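# Push the overhanging jar fully onto the third shelf

## Task

On the tall shelving unit, the third shelf up from the floor holds a jar that overhangs the shelf's front edge. Move that jar back until its entire base rests on that same shelf, without shifting any of the unit's other containers. The robot must not topple or be left leaning, or the task fails.

## Robot and tools

ROBOT. TidyBot++: a wheeled base (0.54 m long, 0.50 m wide, 0.38 m tall) on four powered casters, carrying one seven-joint arm with a two-finger gripper. The shoulder sits 0.12 m ahead of the base centre at 0.68 m height. Segments: upper arm 0.42 m, forearm 0.31 m, hand 0.31 m to the hand point. Cameras: base_camera and wrist_camera (which looks along the hand). The arm begins folded, hand down, reaching up to 0.08 m beyond the base front. A loose object may occasionally get nudged by something other than the robot.

FRAMES. Base frame: origin on the floor below the base centre, x forward, y left, z up, metres. hand_pose is reported here: the point midway between the finger pads; the hand's own z axis runs out along the fingers, and the fingers close along its y axis. Odometry frame = the base frame as it stood when the scene began; base_odometry is x, y and heading (rad, left positive, -3.142 to 3.142), from wheel counting only, so slip reads as travel.

TOOL move. Arguments (all optional):
- base: an object of offsets relative to where the base is now, measured along its current axes: translate_m (forward +, -2 to 2 m), strafe_m (left +, -2 to 2 m), rotate_rad (counter-clockwise seen from above +, -6.3 to 6.3 rad). Translate and strafe together drive a straight line to that point.
- joints: an object of absolute joint angles by name, in radians: joint_1_rad (any angle; positive turns the arm clockwise from above, opposite to heading), joint_2_rad (-2.249 to 2.249; shoulder, 0 = upper arm vertical, + leans forward), joint_3_rad (any angle), joint_4_rad (-2.579 to 2.579; elbow, 0 straight, with joint_3 at 3.14 negative bends forward), joint_5_rad (any angle), joint_6_rad (-2.099 to 2.099; wrist), joint_7_rad (any angle; at 1.57 with hand down the fingers open left/right), plus gripper_pos (0 fully open to 1 fully closed; finger gap about 85 x (1 - gripper_pos) mm). Done tolerances: ±0.039 for joints 1-4, ±0.095 for 5-7, ±0.03 gripper. Unbounded joints go the short way; for large turns send steps below half a turn.
- target: one flat list of seven numbers, an absolute hand pose in the base frame: [x, y, z, qw, qx, qy, qz], metres then unit quaternion. Only gripper_pos may accompany it in joints.
- speeds: top-speed caps for this action: translate_m and strafe_m 0.05 to 0.5 m/s (name only one when both are used), rotate_rad 0.1 to 1.57 rad/s.
- cameras: list of base_camera, wrist_camera or all; [] for none.
- blocking: true (default) returns when everything is at rest; false returns within about half a second while motion continues.
A move with no action just reports state and pictures. Unknown keys make a call invalid; out-of-range values get it refused, and a refusal or an unrequested stop cancels the remaining move/wait/finished_scene calls of that reply.

OTHER TOOLS. wait: seconds 0 to 10, returns state and images. stop: brakes all running motions. zoom_image: camera plus region [x0, y0, x1, y1] in pixels, top-left origin, no larger than 504 by 504. finished_scene: scene = the current scene's number; irreversible, and the jar must stay correctly placed afterwards.

RESULT LINES. pictures names the image order. move gives done or the worst status. base_status, joint_status, hand_status: moving, done, off_target (resting away from target, possibly still pressing), stopped, contact_stop, time_out, not_followed (a safety check held back the command; pose unreachable or joint command not followed with a cause), torque_fault, limit_stop_at_motor_heat. hand_pose is where the hand is; hand_target where the joints' targets would put it. joint_positions, base_tilt (degrees, forward and right positive), motor_effort (percent of max, peak in brackets), on_its_own, earlier move, ARM HIT, MOTOR HOT, OVER-TEMPERATURE FAULT.

HAND BEHAVIOUR. The solver picks joint angles, favouring the folded shape, so the elbow may swing; the path curves and may overshoot. Most target moves finish within about 3 cm; refine by adding (desired - measured hand_pose) to the previous target's x, y, z. To hold still, resend hand_target, not hand_pose. Unreachable poses wander and end time_out. Forward-pointing low poses near the base can misbehave or hit the base. A hand pointing down reaches at most about 0.94 m high, and only close in. Trust camera images over hand_pose when precision matters. With a held load the arm sags; never command a loaded joint to its current reading.

HAZARDS. The arm does not avoid obstacles and keeps pressing when blocked; pushing harder via repeated corrections raises force. A raised hand snagging something while the base drives or turns can tip the robot; reaching far out or swinging sideways when stretched can too. Backing off or retracting the arm rights a slight lean. Driving the arm into things can trip a torque fault (arm frozen about 10 s). Stretched or loaded arms heat motors, leading to weak braking and a pause. Avoid drops, slams, hard shoves, heavy gripper strain, and knocking other containers. A gentle, slow push on the jar toward the back of the shelf, watched through the cameras, suits this job.

Each tool is called after "Request:" as name(argument=value, ...), one argument or row to a line, values as JSON.

## Session

Request:
move(
)

Scene clock: 0.00 s.
base_odometry: x=+0.000 y=+0.000 heading=+0.000
base_tilt: forward=+0.2 right=-0.8
base_status: not commanded
joint_positions: joint_1_rad=+0.020 joint_2_rad=-0.373 joint_3_rad=+3.098 joint_4_rad=-2.506 joint_5_rad=+0.014 joint_6_rad=-0.921 joint_7_rad=+1.533 gripper_pos=+0.000
joint_status: not commanded
motor_effort: joint_1_rad=+0 joint_2_rad=-2 joint_3_rad=+1 joint_4_rad=+14 joint_5_rad=+0 joint_6_rad=+1 joint_7_rad=-1
hand_pose: x=+0.2582 y=-0.0005 z=+0.5957 quat_wxyz=(+0.012, +0.999, -0.004, +0.044) (m; base frame)
hand_target: x=+0.2588 y=-0.0005 z=+0.5961 quat_wxyz=(+0.012, +0.999, -0.004, +0.044) (m; base frame)
hand_status: not commanded
pictures: base_camera, wrist_camera
Images, in order (width x height): base_camera 644x364, wrist_camera 644x476.

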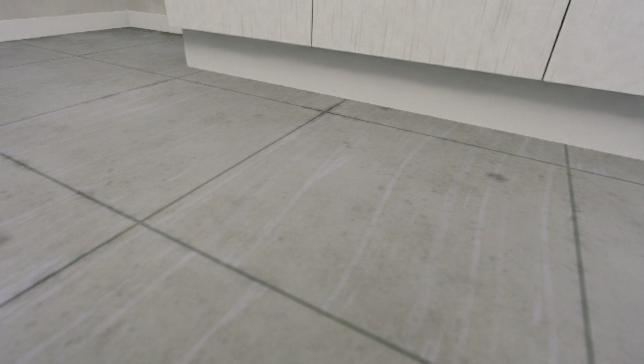

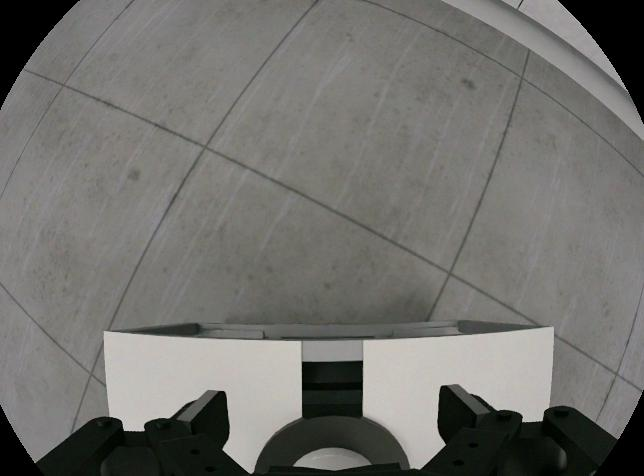

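Request:
move(
  joints={"joint_6_rad": 0.5},
)

Scene clock: 3.17 s.
move: done
base_odometry: x=+0.000 y=+0.000 heading=+0.000
base_tilt: forward=+0.2 right=-0.7
base_status: not commanded
joint_positions: joint_1_rad=+0.020 joint_2_rad=-0.373 joint_3_rad=+3.098 joint_4_rad=-2.506 joint_5_rad=+0.014 joint_6_rad=+0.450 joint_7_rad=+1.533 gripper_pos=+0.000
joint_status: all done
motor_effort: joint_1_rad=+0(1) joint_2_rad=-7(8) joint_3_rad=+1(2) joint_4_rad=+19(19) joint_5_rad=-1(1) joint_6_rad=+8(9) joint_7_rad=-2(2)
hand_pose: x=+0.5403 y=+0.0149 z=+0.8708 quat_wxyz=(-0.012, +0.746, +0.006, +0.666) (m; base frame)
hand_target: x=+0.5418 y=+0.0154 z=+0.8869 quat_wxyz=(-0.012, +0.729, +0.006, +0.685) (m; base frame)
hand_status: not commanded
pictures: base_camera, wrist_camera
Images, in order (width x height): base_camera 644x364, wrist_camera 644x476.

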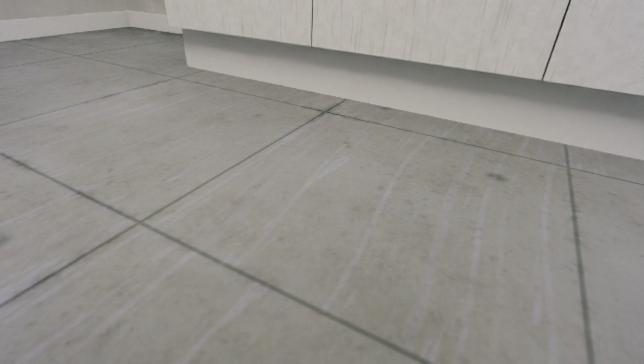

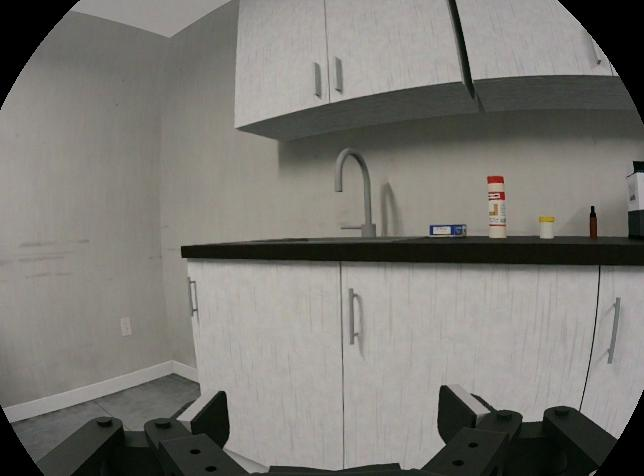

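Request:
move(
  joints={"joint_1_rad": 1.4},
  cameras=["wrist_camera"],
)

Request:
move(
  joints={"joint_1_rad": 2.8},
  cameras=["wrist_camera"],
)

Request:
move(
  joints={"joint_1_rad": 4.2},
  cameras=["wrist_camera"],
)

Scene clock: 6.37 s.
move: done
base_odometry: x=+0.000 y=+0.000 heading=+0.000
base_tilt: forward=+0.2 right=-0.8
base_status: not commanded
joint_positions: joint_1_rad=+1.385 joint_2_rad=-0.373 joint_3_rad=+3.098 joint_4_rad=-2.506 joint_5_rad=+0.014 joint_6_rad=+0.451 joint_7_rad=+1.533 gripper_pos=+0.000
joint_status: all done
motor_effort: joint_1_rad=-1(1) joint_2_rad=-7(8) joint_3_rad=+1(2) joint_4_rad=+19(19) joint_5_rad=+0(1) joint_6_rad=+8(9) joint_7_rad=-2(2)
hand_pose: x=+0.2198 y=-0.4093 z=+0.8709 quat_wxyz=(+0.411, +0.582, -0.466, +0.524) (m; base frame)
hand_target: x=+0.2145 y=-0.4122 z=+0.8869 quat_wxyz=(+0.426, +0.566, -0.459, +0.536) (m; base frame)
hand_status: not commanded
pictures: wrist_camera
Images, in order (width x height): wrist_camera 644x476.

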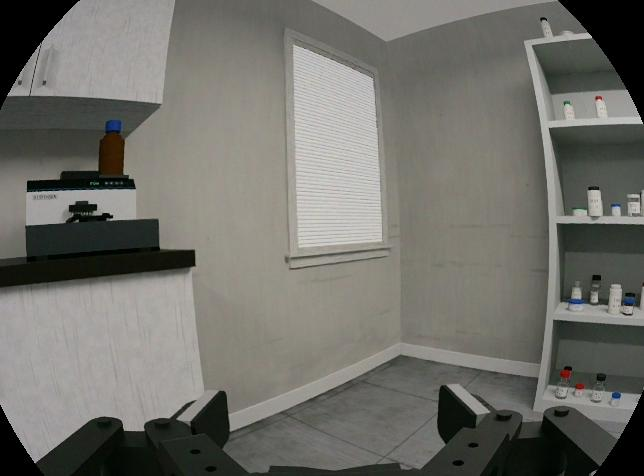

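Scene clock: 9.03 s.
move: done
base_odometry: x=+0.000 y=+0.000 heading=+0.000
base_tilt: forward=+0.2 right=-0.8
base_status: not commanded
joint_positions: joint_1_rad=+2.785 joint_2_rad=-0.373 joint_3_rad=+3.098 joint_4_rad=-2.506 joint_5_rad=+0.014 joint_6_rad=+0.451 joint_7_rad=+1.533 gripper_pos=+0.000
joint_status: all done
motor_effort: joint_1_rad=+0(2) joint_2_rad=-8(8) joint_3_rad=+1(2) joint_4_rad=+19(19) joint_5_rad=-1(1) joint_6_rad=+9(9) joint_7_rad=-1(2)
hand_pose: x=-0.2673 y=-0.1689 z=+0.8710 quat_wxyz=(+0.652, +0.145, -0.731, +0.136) (m; base frame)
hand_target: x=-0.2710 y=-0.1642 z=+0.8869 quat_wxyz=(+0.671, +0.137, -0.716, +0.136) (m; base frame)
hand_status: not commanded
pictures: wrist_camera
Images, in order (width x height): wrist_camera 644x476.

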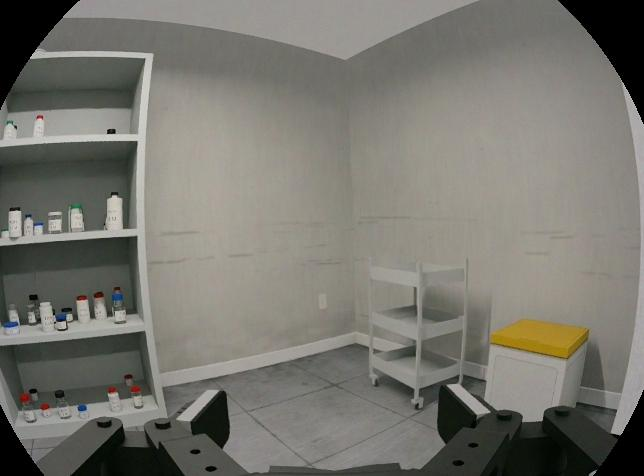

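Scene clock: 11.70 s.
move: done
base_odometry: x=+0.000 y=+0.000 heading=+0.000
base_tilt: forward=+0.2 right=-0.8
base_status: not commanded
joint_positions: joint_1_rad=+4.185 joint_2_rad=-0.373 joint_3_rad=+3.098 joint_4_rad=-2.506 joint_5_rad=+0.014 joint_6_rad=+0.451 joint_7_rad=+1.533 gripper_pos=+0.000
joint_status: all done
motor_effort: joint_1_rad=+1(2) joint_2_rad=-7(8) joint_3_rad=+1(2) joint_4_rad=+19(19) joint_5_rad=-1(1) joint_6_rad=+8(9) joint_7_rad=-2(2)
hand_pose: x=-0.1131 y=+0.3520 z=+0.8710 quat_wxyz=(+0.587, -0.360, -0.653, -0.316) (m; base frame)
hand_target: x=-0.1090 y=+0.3564 z=+0.8869 quat_wxyz=(+0.601, -0.356, -0.635, -0.329) (m; base frame)
hand_status: not commanded
pictures: wrist_camera
Images, in order (width x height): wrist_camera 644x476.

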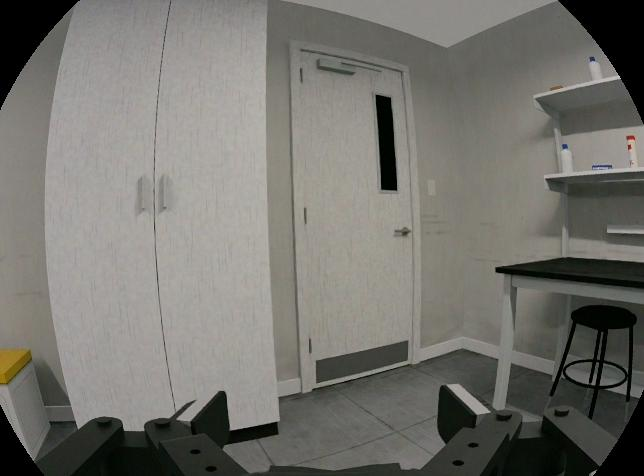

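Request:
move(
  joints={"joint_1_rad": 2.1},
  cameras=["wrist_camera"],
)

Request:
zoom_image(
  camera="wrist_camera",
  region=[150, 20, 500, 440],
)

Scene clock: 15.33 s.
move: done
base_odometry: x=+0.000 y=+0.000 heading=+0.000
base_tilt: forward=+0.2 right=-0.7
base_status: not commanded
joint_positions: joint_1_rad=+2.115 joint_2_rad=-0.373 joint_3_rad=+3.098 joint_4_rad=-2.506 joint_5_rad=+0.014 joint_6_rad=+0.451 joint_7_rad=+1.533 gripper_pos=+0.000
joint_status: all done
motor_effort: joint_1_rad=+0(2) joint_2_rad=-7(8) joint_3_rad=+1(2) joint_4_rad=+19(19) joint_5_rad=-1(2) joint_6_rad=+9(9) joint_7_rad=-2(2)
hand_pose: x=-0.0787 y=-0.3724 z=+0.8710 quat_wxyz=(+0.571, +0.378, -0.643, +0.343) (m; base frame)
hand_target: x=-0.0735 y=-0.3768 z=+0.8869 quat_wxyz=(+0.584, +0.374, -0.625, +0.358) (m; base frame)
hand_status: not commanded
pictures: wrist_camera
Images, in order (width x height): wrist_camera 644x476.

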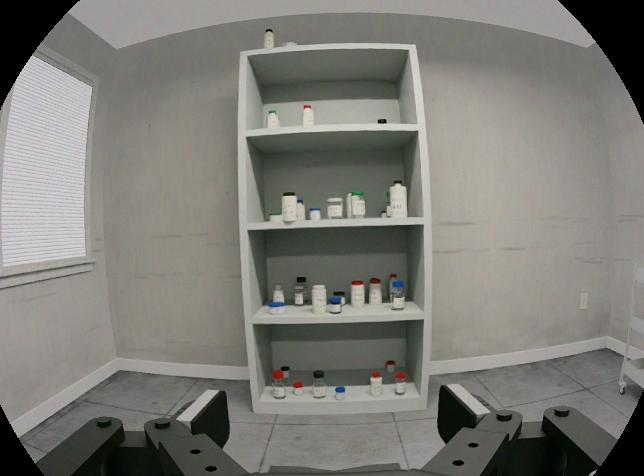

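Scaled by 1.200.

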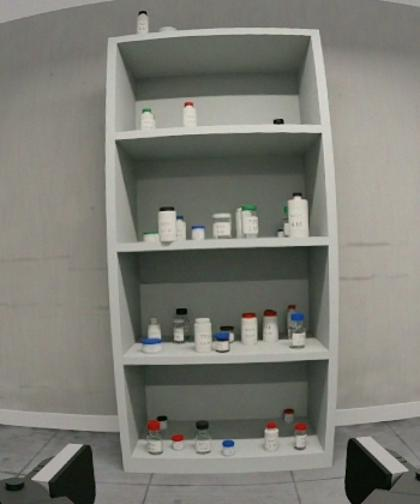

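Request:
zoom_image(
  camera="wrist_camera",
  region=[240, 150, 430, 250],
)

Scaled by 2.653.

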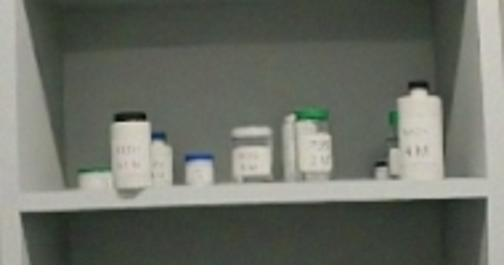

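Request:
move(
  base={"rotate_rad": -2.1},
  joints={"joint_1_rad": 0.0},
)

Scene clock: 19.47 s.
move: done
base_odometry: x=+0.000 y=+0.000 heading=-2.099
base_tilt: forward=+0.2 right=-0.7
base_status: done
joint_positions: joint_1_rad=+0.015 joint_2_rad=-0.373 joint_3_rad=+3.098 joint_4_rad=-2.506 joint_5_rad=+0.014 joint_6_rad=+0.451 joint_7_rad=+1.533 gripper_pos=+0.000
joint_status: all done
motor_effort: joint_1_rad=+0(2) joint_2_rad=-8(9) joint_3_rad=+1(2) joint_4_rad=+19(19) joint_5_rad=-1(1) joint_6_rad=+9(9) joint_7_rad=-2(2)
hand_pose: x=+0.5402 y=+0.0174 z=+0.8711 quat_wxyz=(-0.014, +0.745, +0.008, +0.666) (m; base frame)
hand_target: x=+0.5414 y=+0.0240 z=+0.8869 quat_wxyz=(-0.019, +0.728, +0.013, +0.685) (m; base frame)
hand_status: not commanded
pictures: base_camera, wrist_camera
Images, in order (width x height): base_camera 644x364, wrist_camera 644x476.

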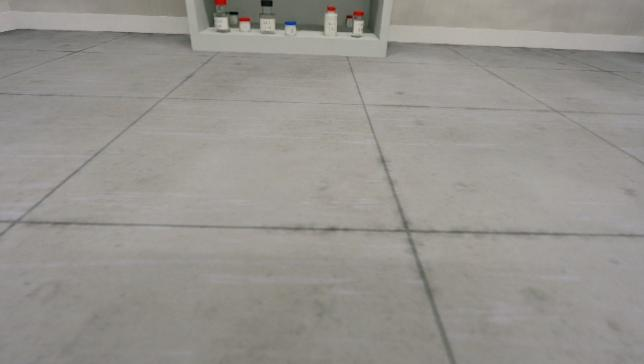

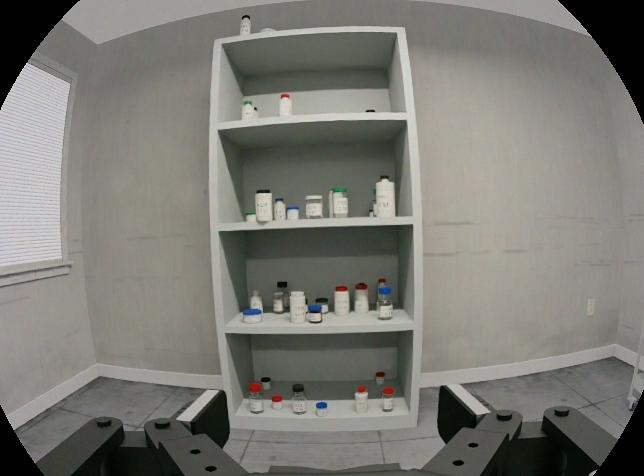

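Request:
move(
  base={"translate_m": 0.8},
)

Scene clock: 23.50 s.
move: done
base_odometry: x=-0.404 y=-0.691 heading=-2.100
base_tilt: forward=+0.2 right=-0.8
base_status: done
joint_positions: joint_1_rad=+0.014 joint_2_rad=-0.370 joint_3_rad=+3.098 joint_4_rad=-2.506 joint_5_rad=+0.014 joint_6_rad=+0.453 joint_7_rad=+1.533 gripper_pos=+0.000
joint_status: not commanded
motor_effort: joint_1_rad=+0(1) joint_2_rad=-7(9) joint_3_rad=+0(2) joint_4_rad=+19(20) joint_5_rad=-1(1) joint_6_rad=+9(9) joint_7_rad=-1(2)
hand_pose: x=+0.5409 y=+0.0176 z=+0.8704 quat_wxyz=(-0.014, +0.746, +0.008, +0.666) (m; base frame)
hand_target: x=+0.5414 y=+0.0240 z=+0.8869 quat_wxyz=(-0.019, +0.728, +0.013, +0.685) (m; base frame)
hand_status: not commanded
pictures: base_camera, wrist_camera
Images, in order (width x height): base_camera 644x364, wrist_camera 644x476.

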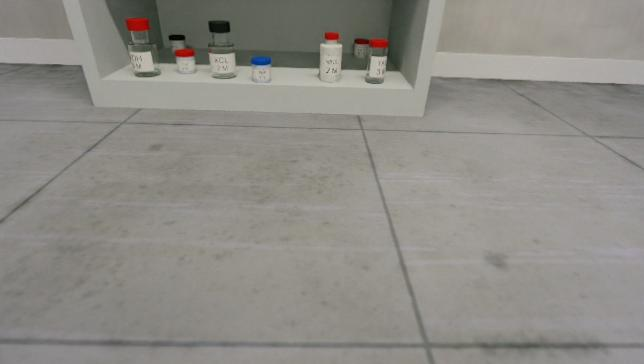

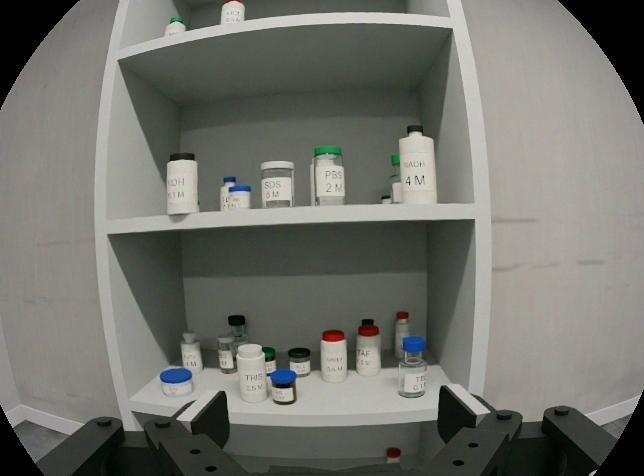

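Request:
zoom_image(
  camera="wrist_camera",
  region=[100, 130, 300, 250],
)

Request:
zoom_image(
  camera="wrist_camera",
  region=[290, 120, 490, 240],
)

Scaled by 2.520.

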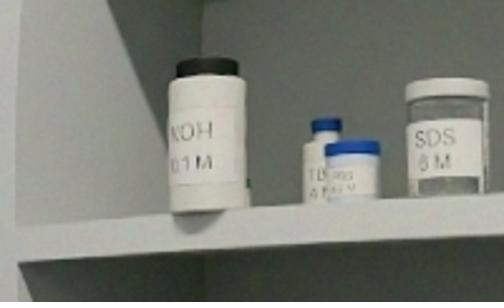

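Scaled by 2.520.

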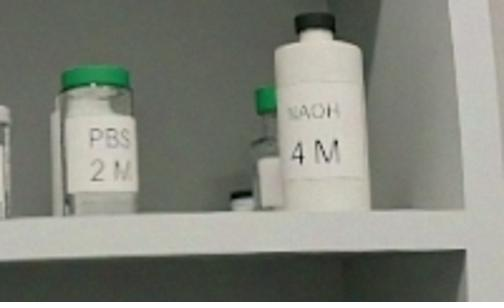

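Request:
move(
  base={"translate_m": 0.3, "strafe_m": 0.1},
  joints={"joint_1_rad": -0.015, "joint_2_rad": -0.40, "joint_3_rad": 3.14, "joint_4_rad": -1.417, "joint_5_rad": 0.0, "joint_6_rad": -0.903, "joint_7_rad": 1.57},
)

Scene clock: 30.00 s.
move: done
base_odometry: x=-0.469 y=-1.001 heading=-2.100
base_tilt: forward=+0.3 right=-0.8
base_status: done
joint_positions: joint_1_rad=+0.001 joint_2_rad=-0.393 joint_3_rad=+3.116 joint_4_rad=-1.437 joint_5_rad=+0.014 joint_6_rad=-0.853 joint_7_rad=+1.533 gripper_pos=+0.000
joint_status: all done
motor_effort: joint_1_rad=+0(1) joint_2_rad=-7(14) joint_3_rad=+1(2) joint_4_rad=+19(22) joint_5_rad=-1(2) joint_6_rad=+9(10) joint_7_rad=-1(2)
hand_pose: x=+0.5241 y=+0.0119 z=+1.1287 quat_wxyz=(-0.007, +0.812, -0.002, +0.583) (m; base frame)
hand_target: x=+0.5149 y=+0.0081 z=+1.1282 quat_wxyz=(-0.005, +0.819, +0.007, +0.574) (m; base frame)
hand_status: not commanded
pictures: base_camera, wrist_camera
Images, in order (width x height): base_camera 644x364, wrist_camera 644x476.

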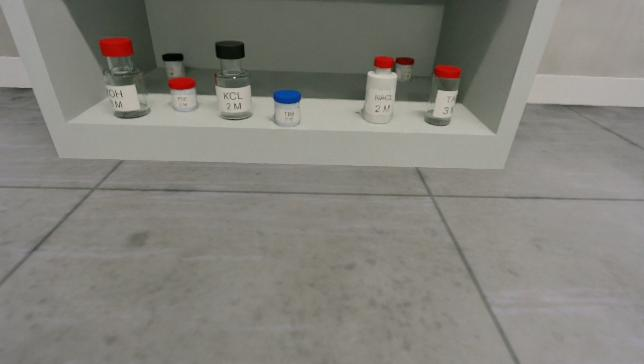

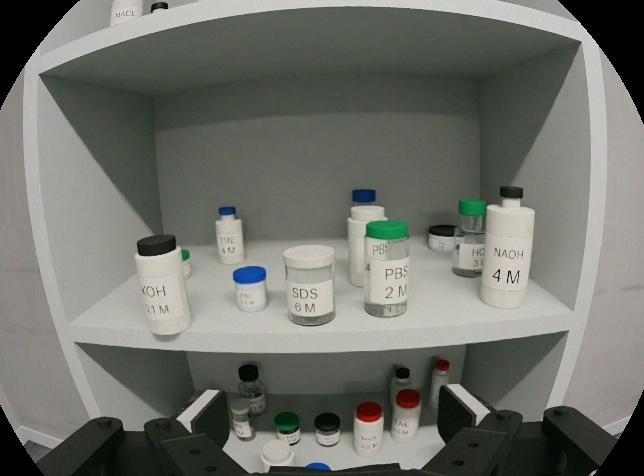

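Request:
zoom_image(
  camera="wrist_camera",
  region=[60, 180, 300, 360],
)

Scaled by 2.100.

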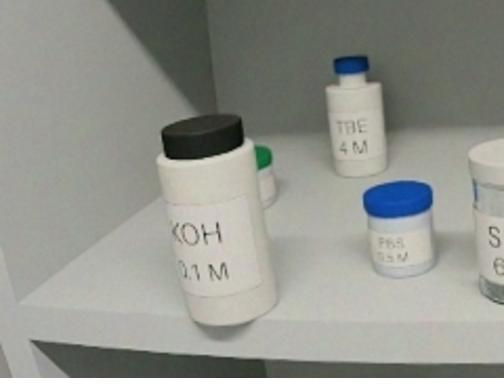

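Request:
move(
  base={"strafe_m": 0.26},
)

Request:
zoom_image(
  camera="wrist_camera",
  region=[200, 160, 440, 380],
)

Scene clock: 38.07 s.
move: done
base_odometry: x=-0.244 y=-1.132 heading=-2.101
base_tilt: forward=+0.2 right=-0.8
base_status: done
joint_positions: joint_1_rad=-0.003 joint_2_rad=-0.393 joint_3_rad=+3.126 joint_4_rad=-1.437 joint_5_rad=+0.014 joint_6_rad=-0.856 joint_7_rad=+1.533 gripper_pos=+0.000
joint_status: not commanded
motor_effort: joint_1_rad=+0(1) joint_2_rad=-6(7) joint_3_rad=+1(4) joint_4_rad=+19(19) joint_5_rad=-1(1) joint_6_rad=+8(9) joint_7_rad=-2(2)
hand_pose: x=+0.5239 y=+0.0080 z=+1.1280 quat_wxyz=(-0.007, +0.813, -0.006, +0.582) (m; base frame)
hand_target: x=+0.5149 y=+0.0081 z=+1.1282 quat_wxyz=(-0.005, +0.819, +0.007, +0.574) (m; base frame)
hand_status: not commanded
pictures: base_camera, wrist_camera
Images, in order (width x height): base_camera 644x364, wrist_camera 644x476.

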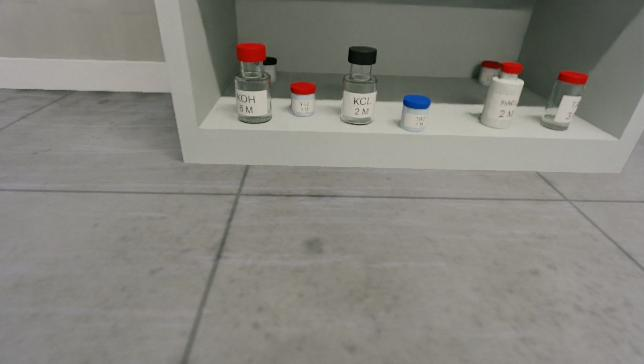

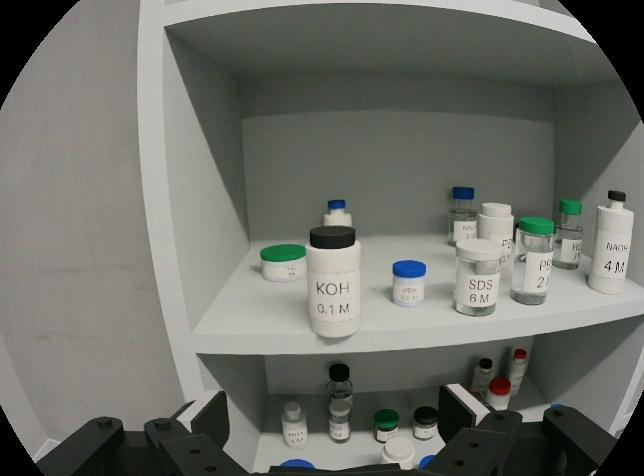

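Scaled by 2.100.

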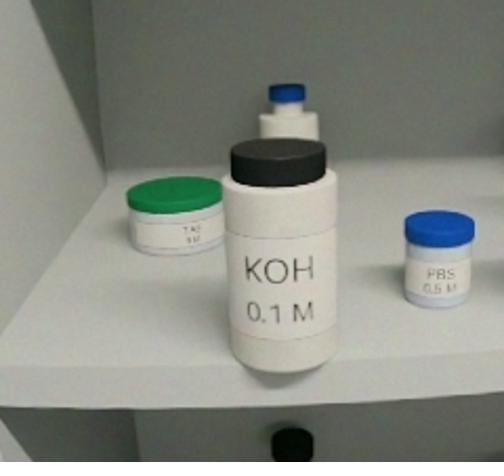

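Request:
move(
  base={"strafe_m": -0.015},
  joints={"joint_1_rad": -0.01, "joint_2_rad": -0.298, "joint_3_rad": 3.15, "joint_4_rad": -1.605, "joint_5_rad": 0.0, "joint_6_rad": -0.546, "joint_7_rad": 1.60, "gripper_pos": 0.5},
)

Scene clock: 42.70 s.
move: done
base_odometry: x=-0.258 y=-1.124 heading=-2.101
base_tilt: forward=+0.3 right=-0.8
base_status: done
joint_positions: joint_1_rad=-0.003 joint_2_rad=-0.291 joint_3_rad=+3.135 joint_4_rad=-1.596 joint_5_rad=+0.014 joint_6_rad=-0.597 joint_7_rad=+1.546 gripper_pos=+0.500
joint_status: all done
motor_effort: joint_1_rad=+1(2) joint_2_rad=-12(15) joint_3_rad=+0(4) joint_4_rad=+21(23) joint_5_rad=-1(1) joint_6_rad=+8(10) joint_7_rad=-2(2)
hand_pose: x=+0.5957 y=+0.0042 z=+1.0665 quat_wxyz=(-0.003, +0.814, -0.003, +0.581) (m; base frame)
hand_target: x=+0.5980 y=+0.0013 z=+1.0793 quat_wxyz=(+0.007, +0.799, +0.012, +0.601) (m; base frame)
hand_status: not commanded
pictures: base_camera, wrist_camera
Images, in order (width x height): base_camera 644x364, wrist_camera 644x476.

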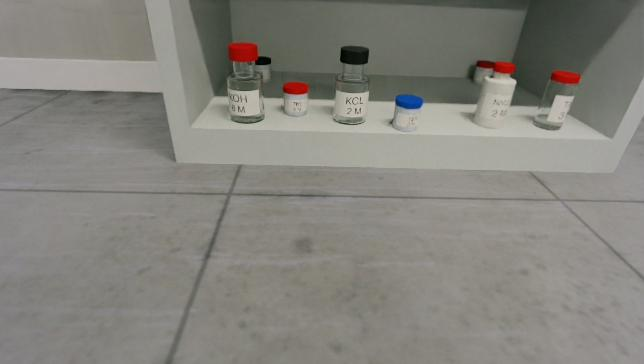

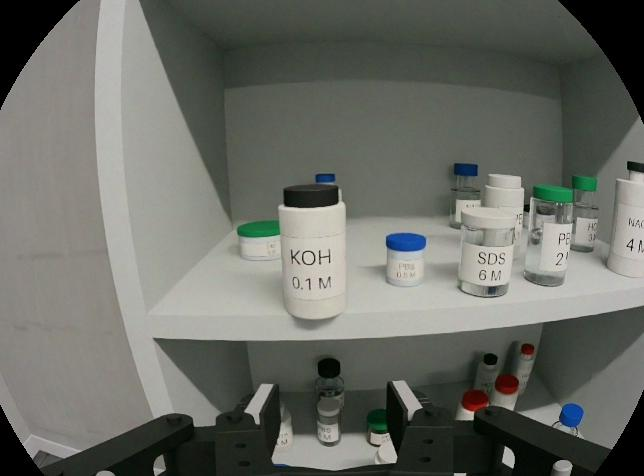

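Request:
move(
  base={"translate_m": 0.18, "strafe_m": 0.012},
  joints={"joint_1_rad": -0.01, "joint_2_rad": -0.318, "joint_3_rad": 3.15, "joint_4_rad": -1.86, "joint_5_rad": 0.0, "joint_6_rad": -0.245, "joint_7_rad": 1.60},
)

Scene clock: 49.33 s.
move: done
base_odometry: x=-0.338 y=-1.286 heading=-2.100
base_tilt: forward=+0.3 right=-0.8
base_status: done
joint_positions: joint_1_rad=-0.003 joint_2_rad=-0.307 joint_3_rad=+3.135 joint_4_rad=-1.848 joint_5_rad=+0.014 joint_6_rad=-0.297 joint_7_rad=+1.546 gripper_pos=+0.500
joint_status: all done
motor_effort: joint_1_rad=+0(1) joint_2_rad=-13(17) joint_3_rad=+0(1) joint_4_rad=+21(23) joint_5_rad=-1(2) joint_6_rad=+8(9) joint_7_rad=-2(3)
hand_pose: x=+0.6064 y=+0.0054 z=+1.0102 quat_wxyz=(-0.004, +0.795, -0.001, +0.607) (m; base frame)
hand_target: x=+0.6058 y=+0.0014 z=+1.0238 quat_wxyz=(+0.007, +0.779, +0.011, +0.627) (m; base frame)
hand_status: not commanded
pictures: base_camera, wrist_camera
Images, in order (width x height): base_camera 644x364, wrist_camera 644x476.

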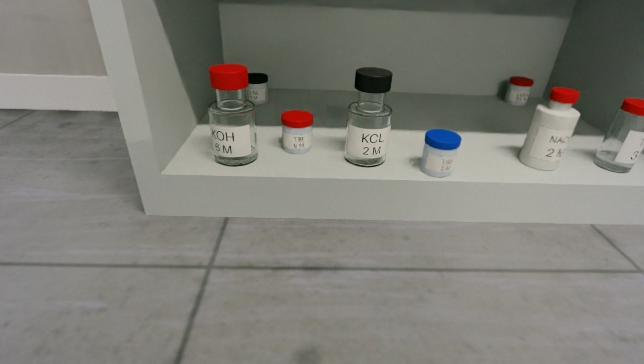

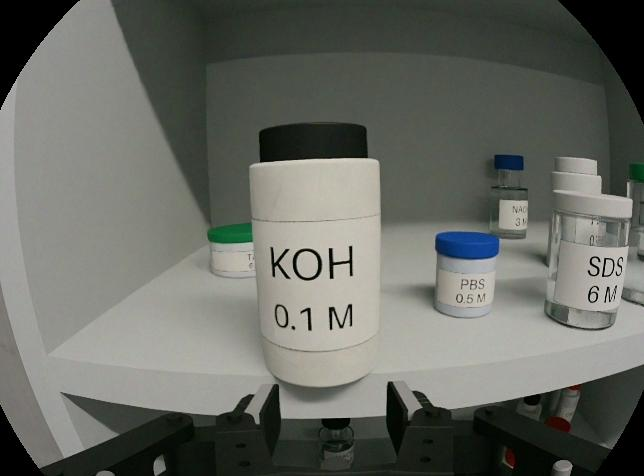

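Request:
zoom_image(
  camera="wrist_camera",
  region=[180, 240, 480, 460],
)

Scaled by 1.680.

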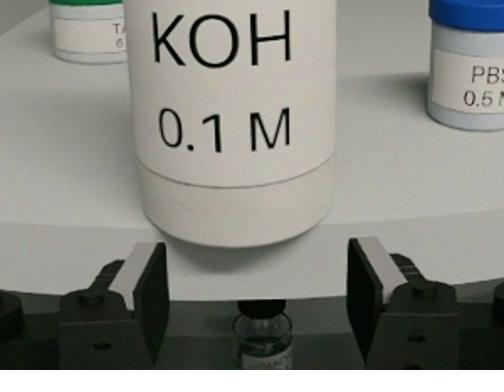

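Request:
move(
  base={"translate_m": 0.02, "strafe_m": 0.009},
  joints={"joint_4_rad": -1.825},
)

Request:
zoom_image(
  camera="wrist_camera",
  region=[180, 240, 480, 460],
)

Scene clock: 55.07 s.
move: done
base_odometry: x=-0.341 y=-1.308 heading=-2.100
base_tilt: forward=+0.2 right=-0.7
base_status: done
joint_positions: joint_1_rad=-0.003 joint_2_rad=-0.309 joint_3_rad=+3.135 joint_4_rad=-1.835 joint_5_rad=+0.014 joint_6_rad=-0.291 joint_7_rad=+1.546 gripper_pos=+0.500
joint_status: all done
motor_effort: joint_1_rad=+0(1) joint_2_rad=-13(15) joint_3_rad=+1(2) joint_4_rad=+21(23) joint_5_rad=+0(1) joint_6_rad=+8(9) joint_7_rad=-2(2)
hand_pose: x=+0.6068 y=+0.0054 z=+1.0212 quat_wxyz=(-0.004, +0.788, -0.001, +0.615) (m; base frame)
hand_target: x=+0.6075 y=+0.0014 z=+1.0455 quat_wxyz=(+0.008, +0.768, +0.011, +0.640) (m; base frame)
hand_status: not commanded
pictures: base_camera, wrist_camera
Images, in order (width x height): base_camera 644x364, wrist_camera 644x476.

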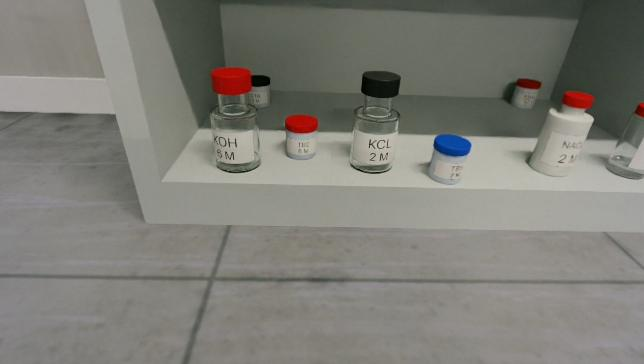

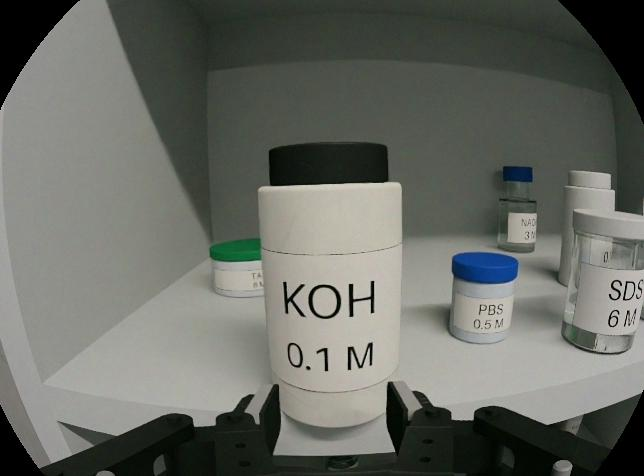

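Scaled by 1.680.

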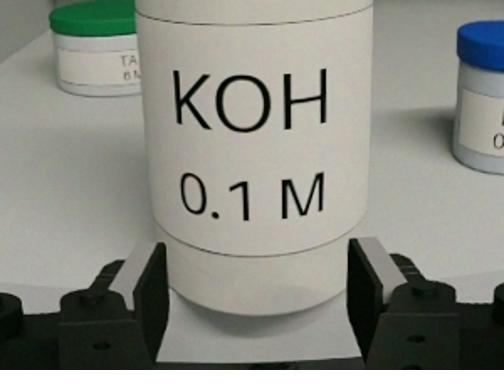

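Request:
move(
  base={"translate_m": 0.045},
  speeds={"translate_m": 0.05},
)

Request:
zoom_image(
  camera="wrist_camera",
  region=[180, 240, 480, 460],
)

Scene clock: 57.30 s.
move: done
base_odometry: x=-0.363 y=-1.347 heading=-2.100
base_tilt: forward=+0.3 right=-0.8
base_status: done
joint_positions: joint_1_rad=-0.003 joint_2_rad=-0.312 joint_3_rad=+3.135 joint_4_rad=-1.835 joint_5_rad=+0.014 joint_6_rad=-0.291 joint_7_rad=+1.546 gripper_pos=+0.500
joint_status: not commanded
motor_effort: joint_1_rad=+0(1) joint_2_rad=-11(15) joint_3_rad=+0(1) joint_4_rad=+21(22) joint_5_rad=+0(1) joint_6_rad=+8(9) joint_7_rad=-2(2)
hand_pose: x=+0.6060 y=+0.0054 z=+1.0223 quat_wxyz=(-0.004, +0.788, -0.001, +0.616) (m; base frame)
hand_target: x=+0.6075 y=+0.0014 z=+1.0455 quat_wxyz=(+0.008, +0.768, +0.011, +0.640) (m; base frame)
hand_status: not commanded
pictures: base_camera, wrist_camera
Images, in order (width x height): base_camera 644x364, wrist_camera 644x476.

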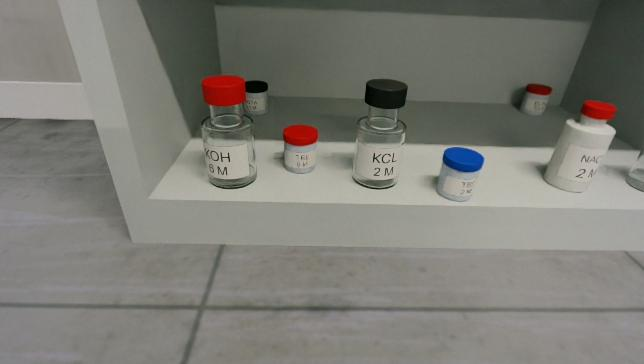

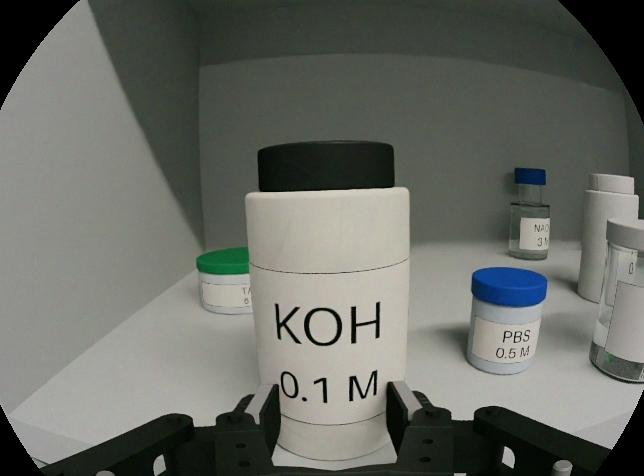

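Scaled by 1.680.

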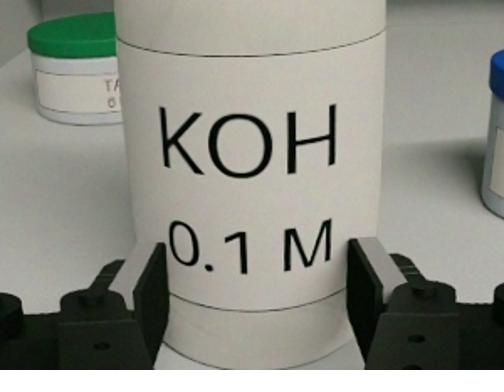

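Request:
zoom_image(
  camera="wrist_camera",
  region=[250, 400, 420, 476],
)

Request:
zoom_image(
  camera="wrist_camera",
  region=[0, 380, 200, 476],
)

Scaled by 2.965.

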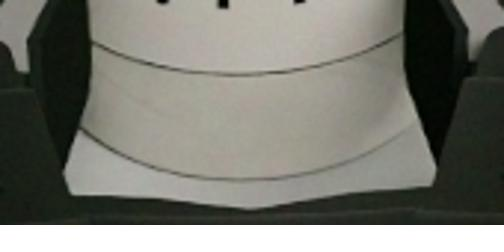

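Scaled by 2.520.

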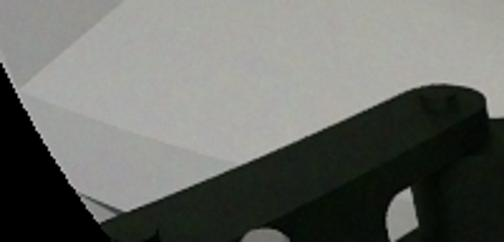

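Request:
move(
  base={"translate_m": 0.025},
  speeds={"translate_m": 0.05},
)

Request:
move(
  base={"translate_m": -0.15},
  speeds={"translate_m": 0.2},
)

Scene clock: 59.60 s.
move: done
base_odometry: x=-0.376 y=-1.369 heading=-2.100
base_tilt: forward=+0.2 right=-0.8
base_status: done
joint_positions: joint_1_rad=-0.003 joint_2_rad=-0.314 joint_3_rad=+3.135 joint_4_rad=-1.835 joint_5_rad=+0.014 joint_6_rad=-0.291 joint_7_rad=+1.546 gripper_pos=+0.500
joint_status: not commanded
motor_effort: joint_1_rad=+1(1) joint_2_rad=-12(15) joint_3_rad=+0(1) joint_4_rad=+21(22) joint_5_rad=-1(1) joint_6_rad=+8(9) joint_7_rad=-2(2)
hand_pose: x=+0.6054 y=+0.0054 z=+1.0234 quat_wxyz=(-0.004, +0.787, -0.001, +0.617) (m; base frame)
hand_target: x=+0.6075 y=+0.0014 z=+1.0455 quat_wxyz=(+0.008, +0.768, +0.011, +0.640) (m; base frame)
hand_status: not commanded
pictures: base_camera, wrist_camera
Images, in order (width x height): base_camera 644x364, wrist_camera 644x476.

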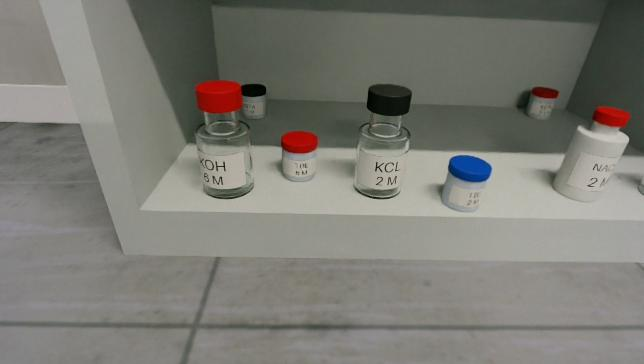

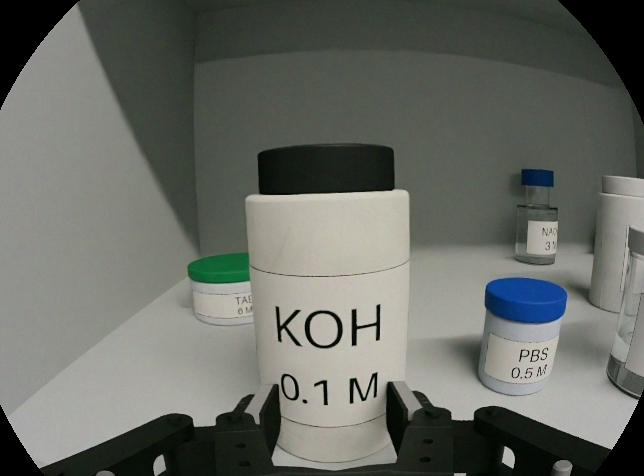

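Scene clock: 61.17 s.
move: done
base_odometry: x=-0.300 y=-1.239 heading=-2.100
base_tilt: forward=+0.2 right=-0.8
base_status: done
joint_positions: joint_1_rad=-0.003 joint_2_rad=-0.318 joint_3_rad=+3.136 joint_4_rad=-1.835 joint_5_rad=+0.014 joint_6_rad=-0.290 joint_7_rad=+1.546 gripper_pos=+0.500
joint_status: not commanded
motor_effort: joint_1_rad=+0(1) joint_2_rad=-12(15) joint_3_rad=+1(2) joint_4_rad=+21(22) joint_5_rad=-1(1) joint_6_rad=+9(9) joint_7_rad=-2(2)
hand_pose: x=+0.6039 y=+0.0052 z=+1.0257 quat_wxyz=(-0.004, +0.785, -0.002, +0.619) (m; base frame)
hand_target: x=+0.6075 y=+0.0014 z=+1.0455 quat_wxyz=(+0.008, +0.768, +0.011, +0.640) (m; base frame)
hand_status: not commanded
pictures: base_camera, wrist_camera
Images, in order (width x height): base_camera 644x364, wrist_camera 644x476.

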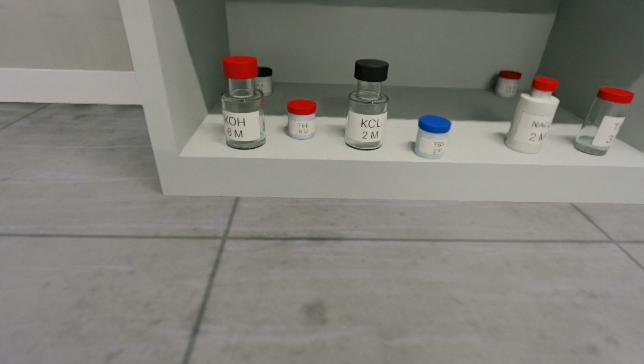

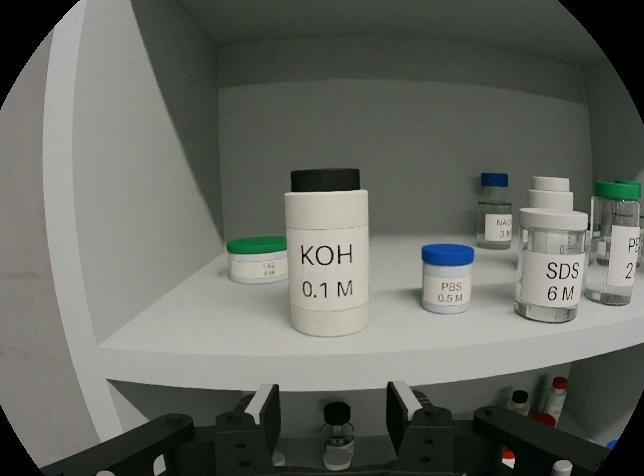

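Request:
zoom_image(
  camera="wrist_camera",
  region=[200, 200, 480, 400],
)

Scaled by 1.800.

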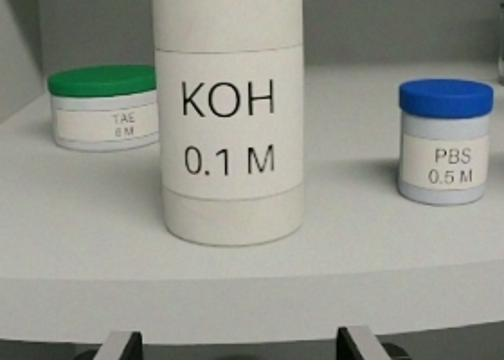

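Request:
finished_scene(
  scene=1,
)

The scene is finished: the task was done.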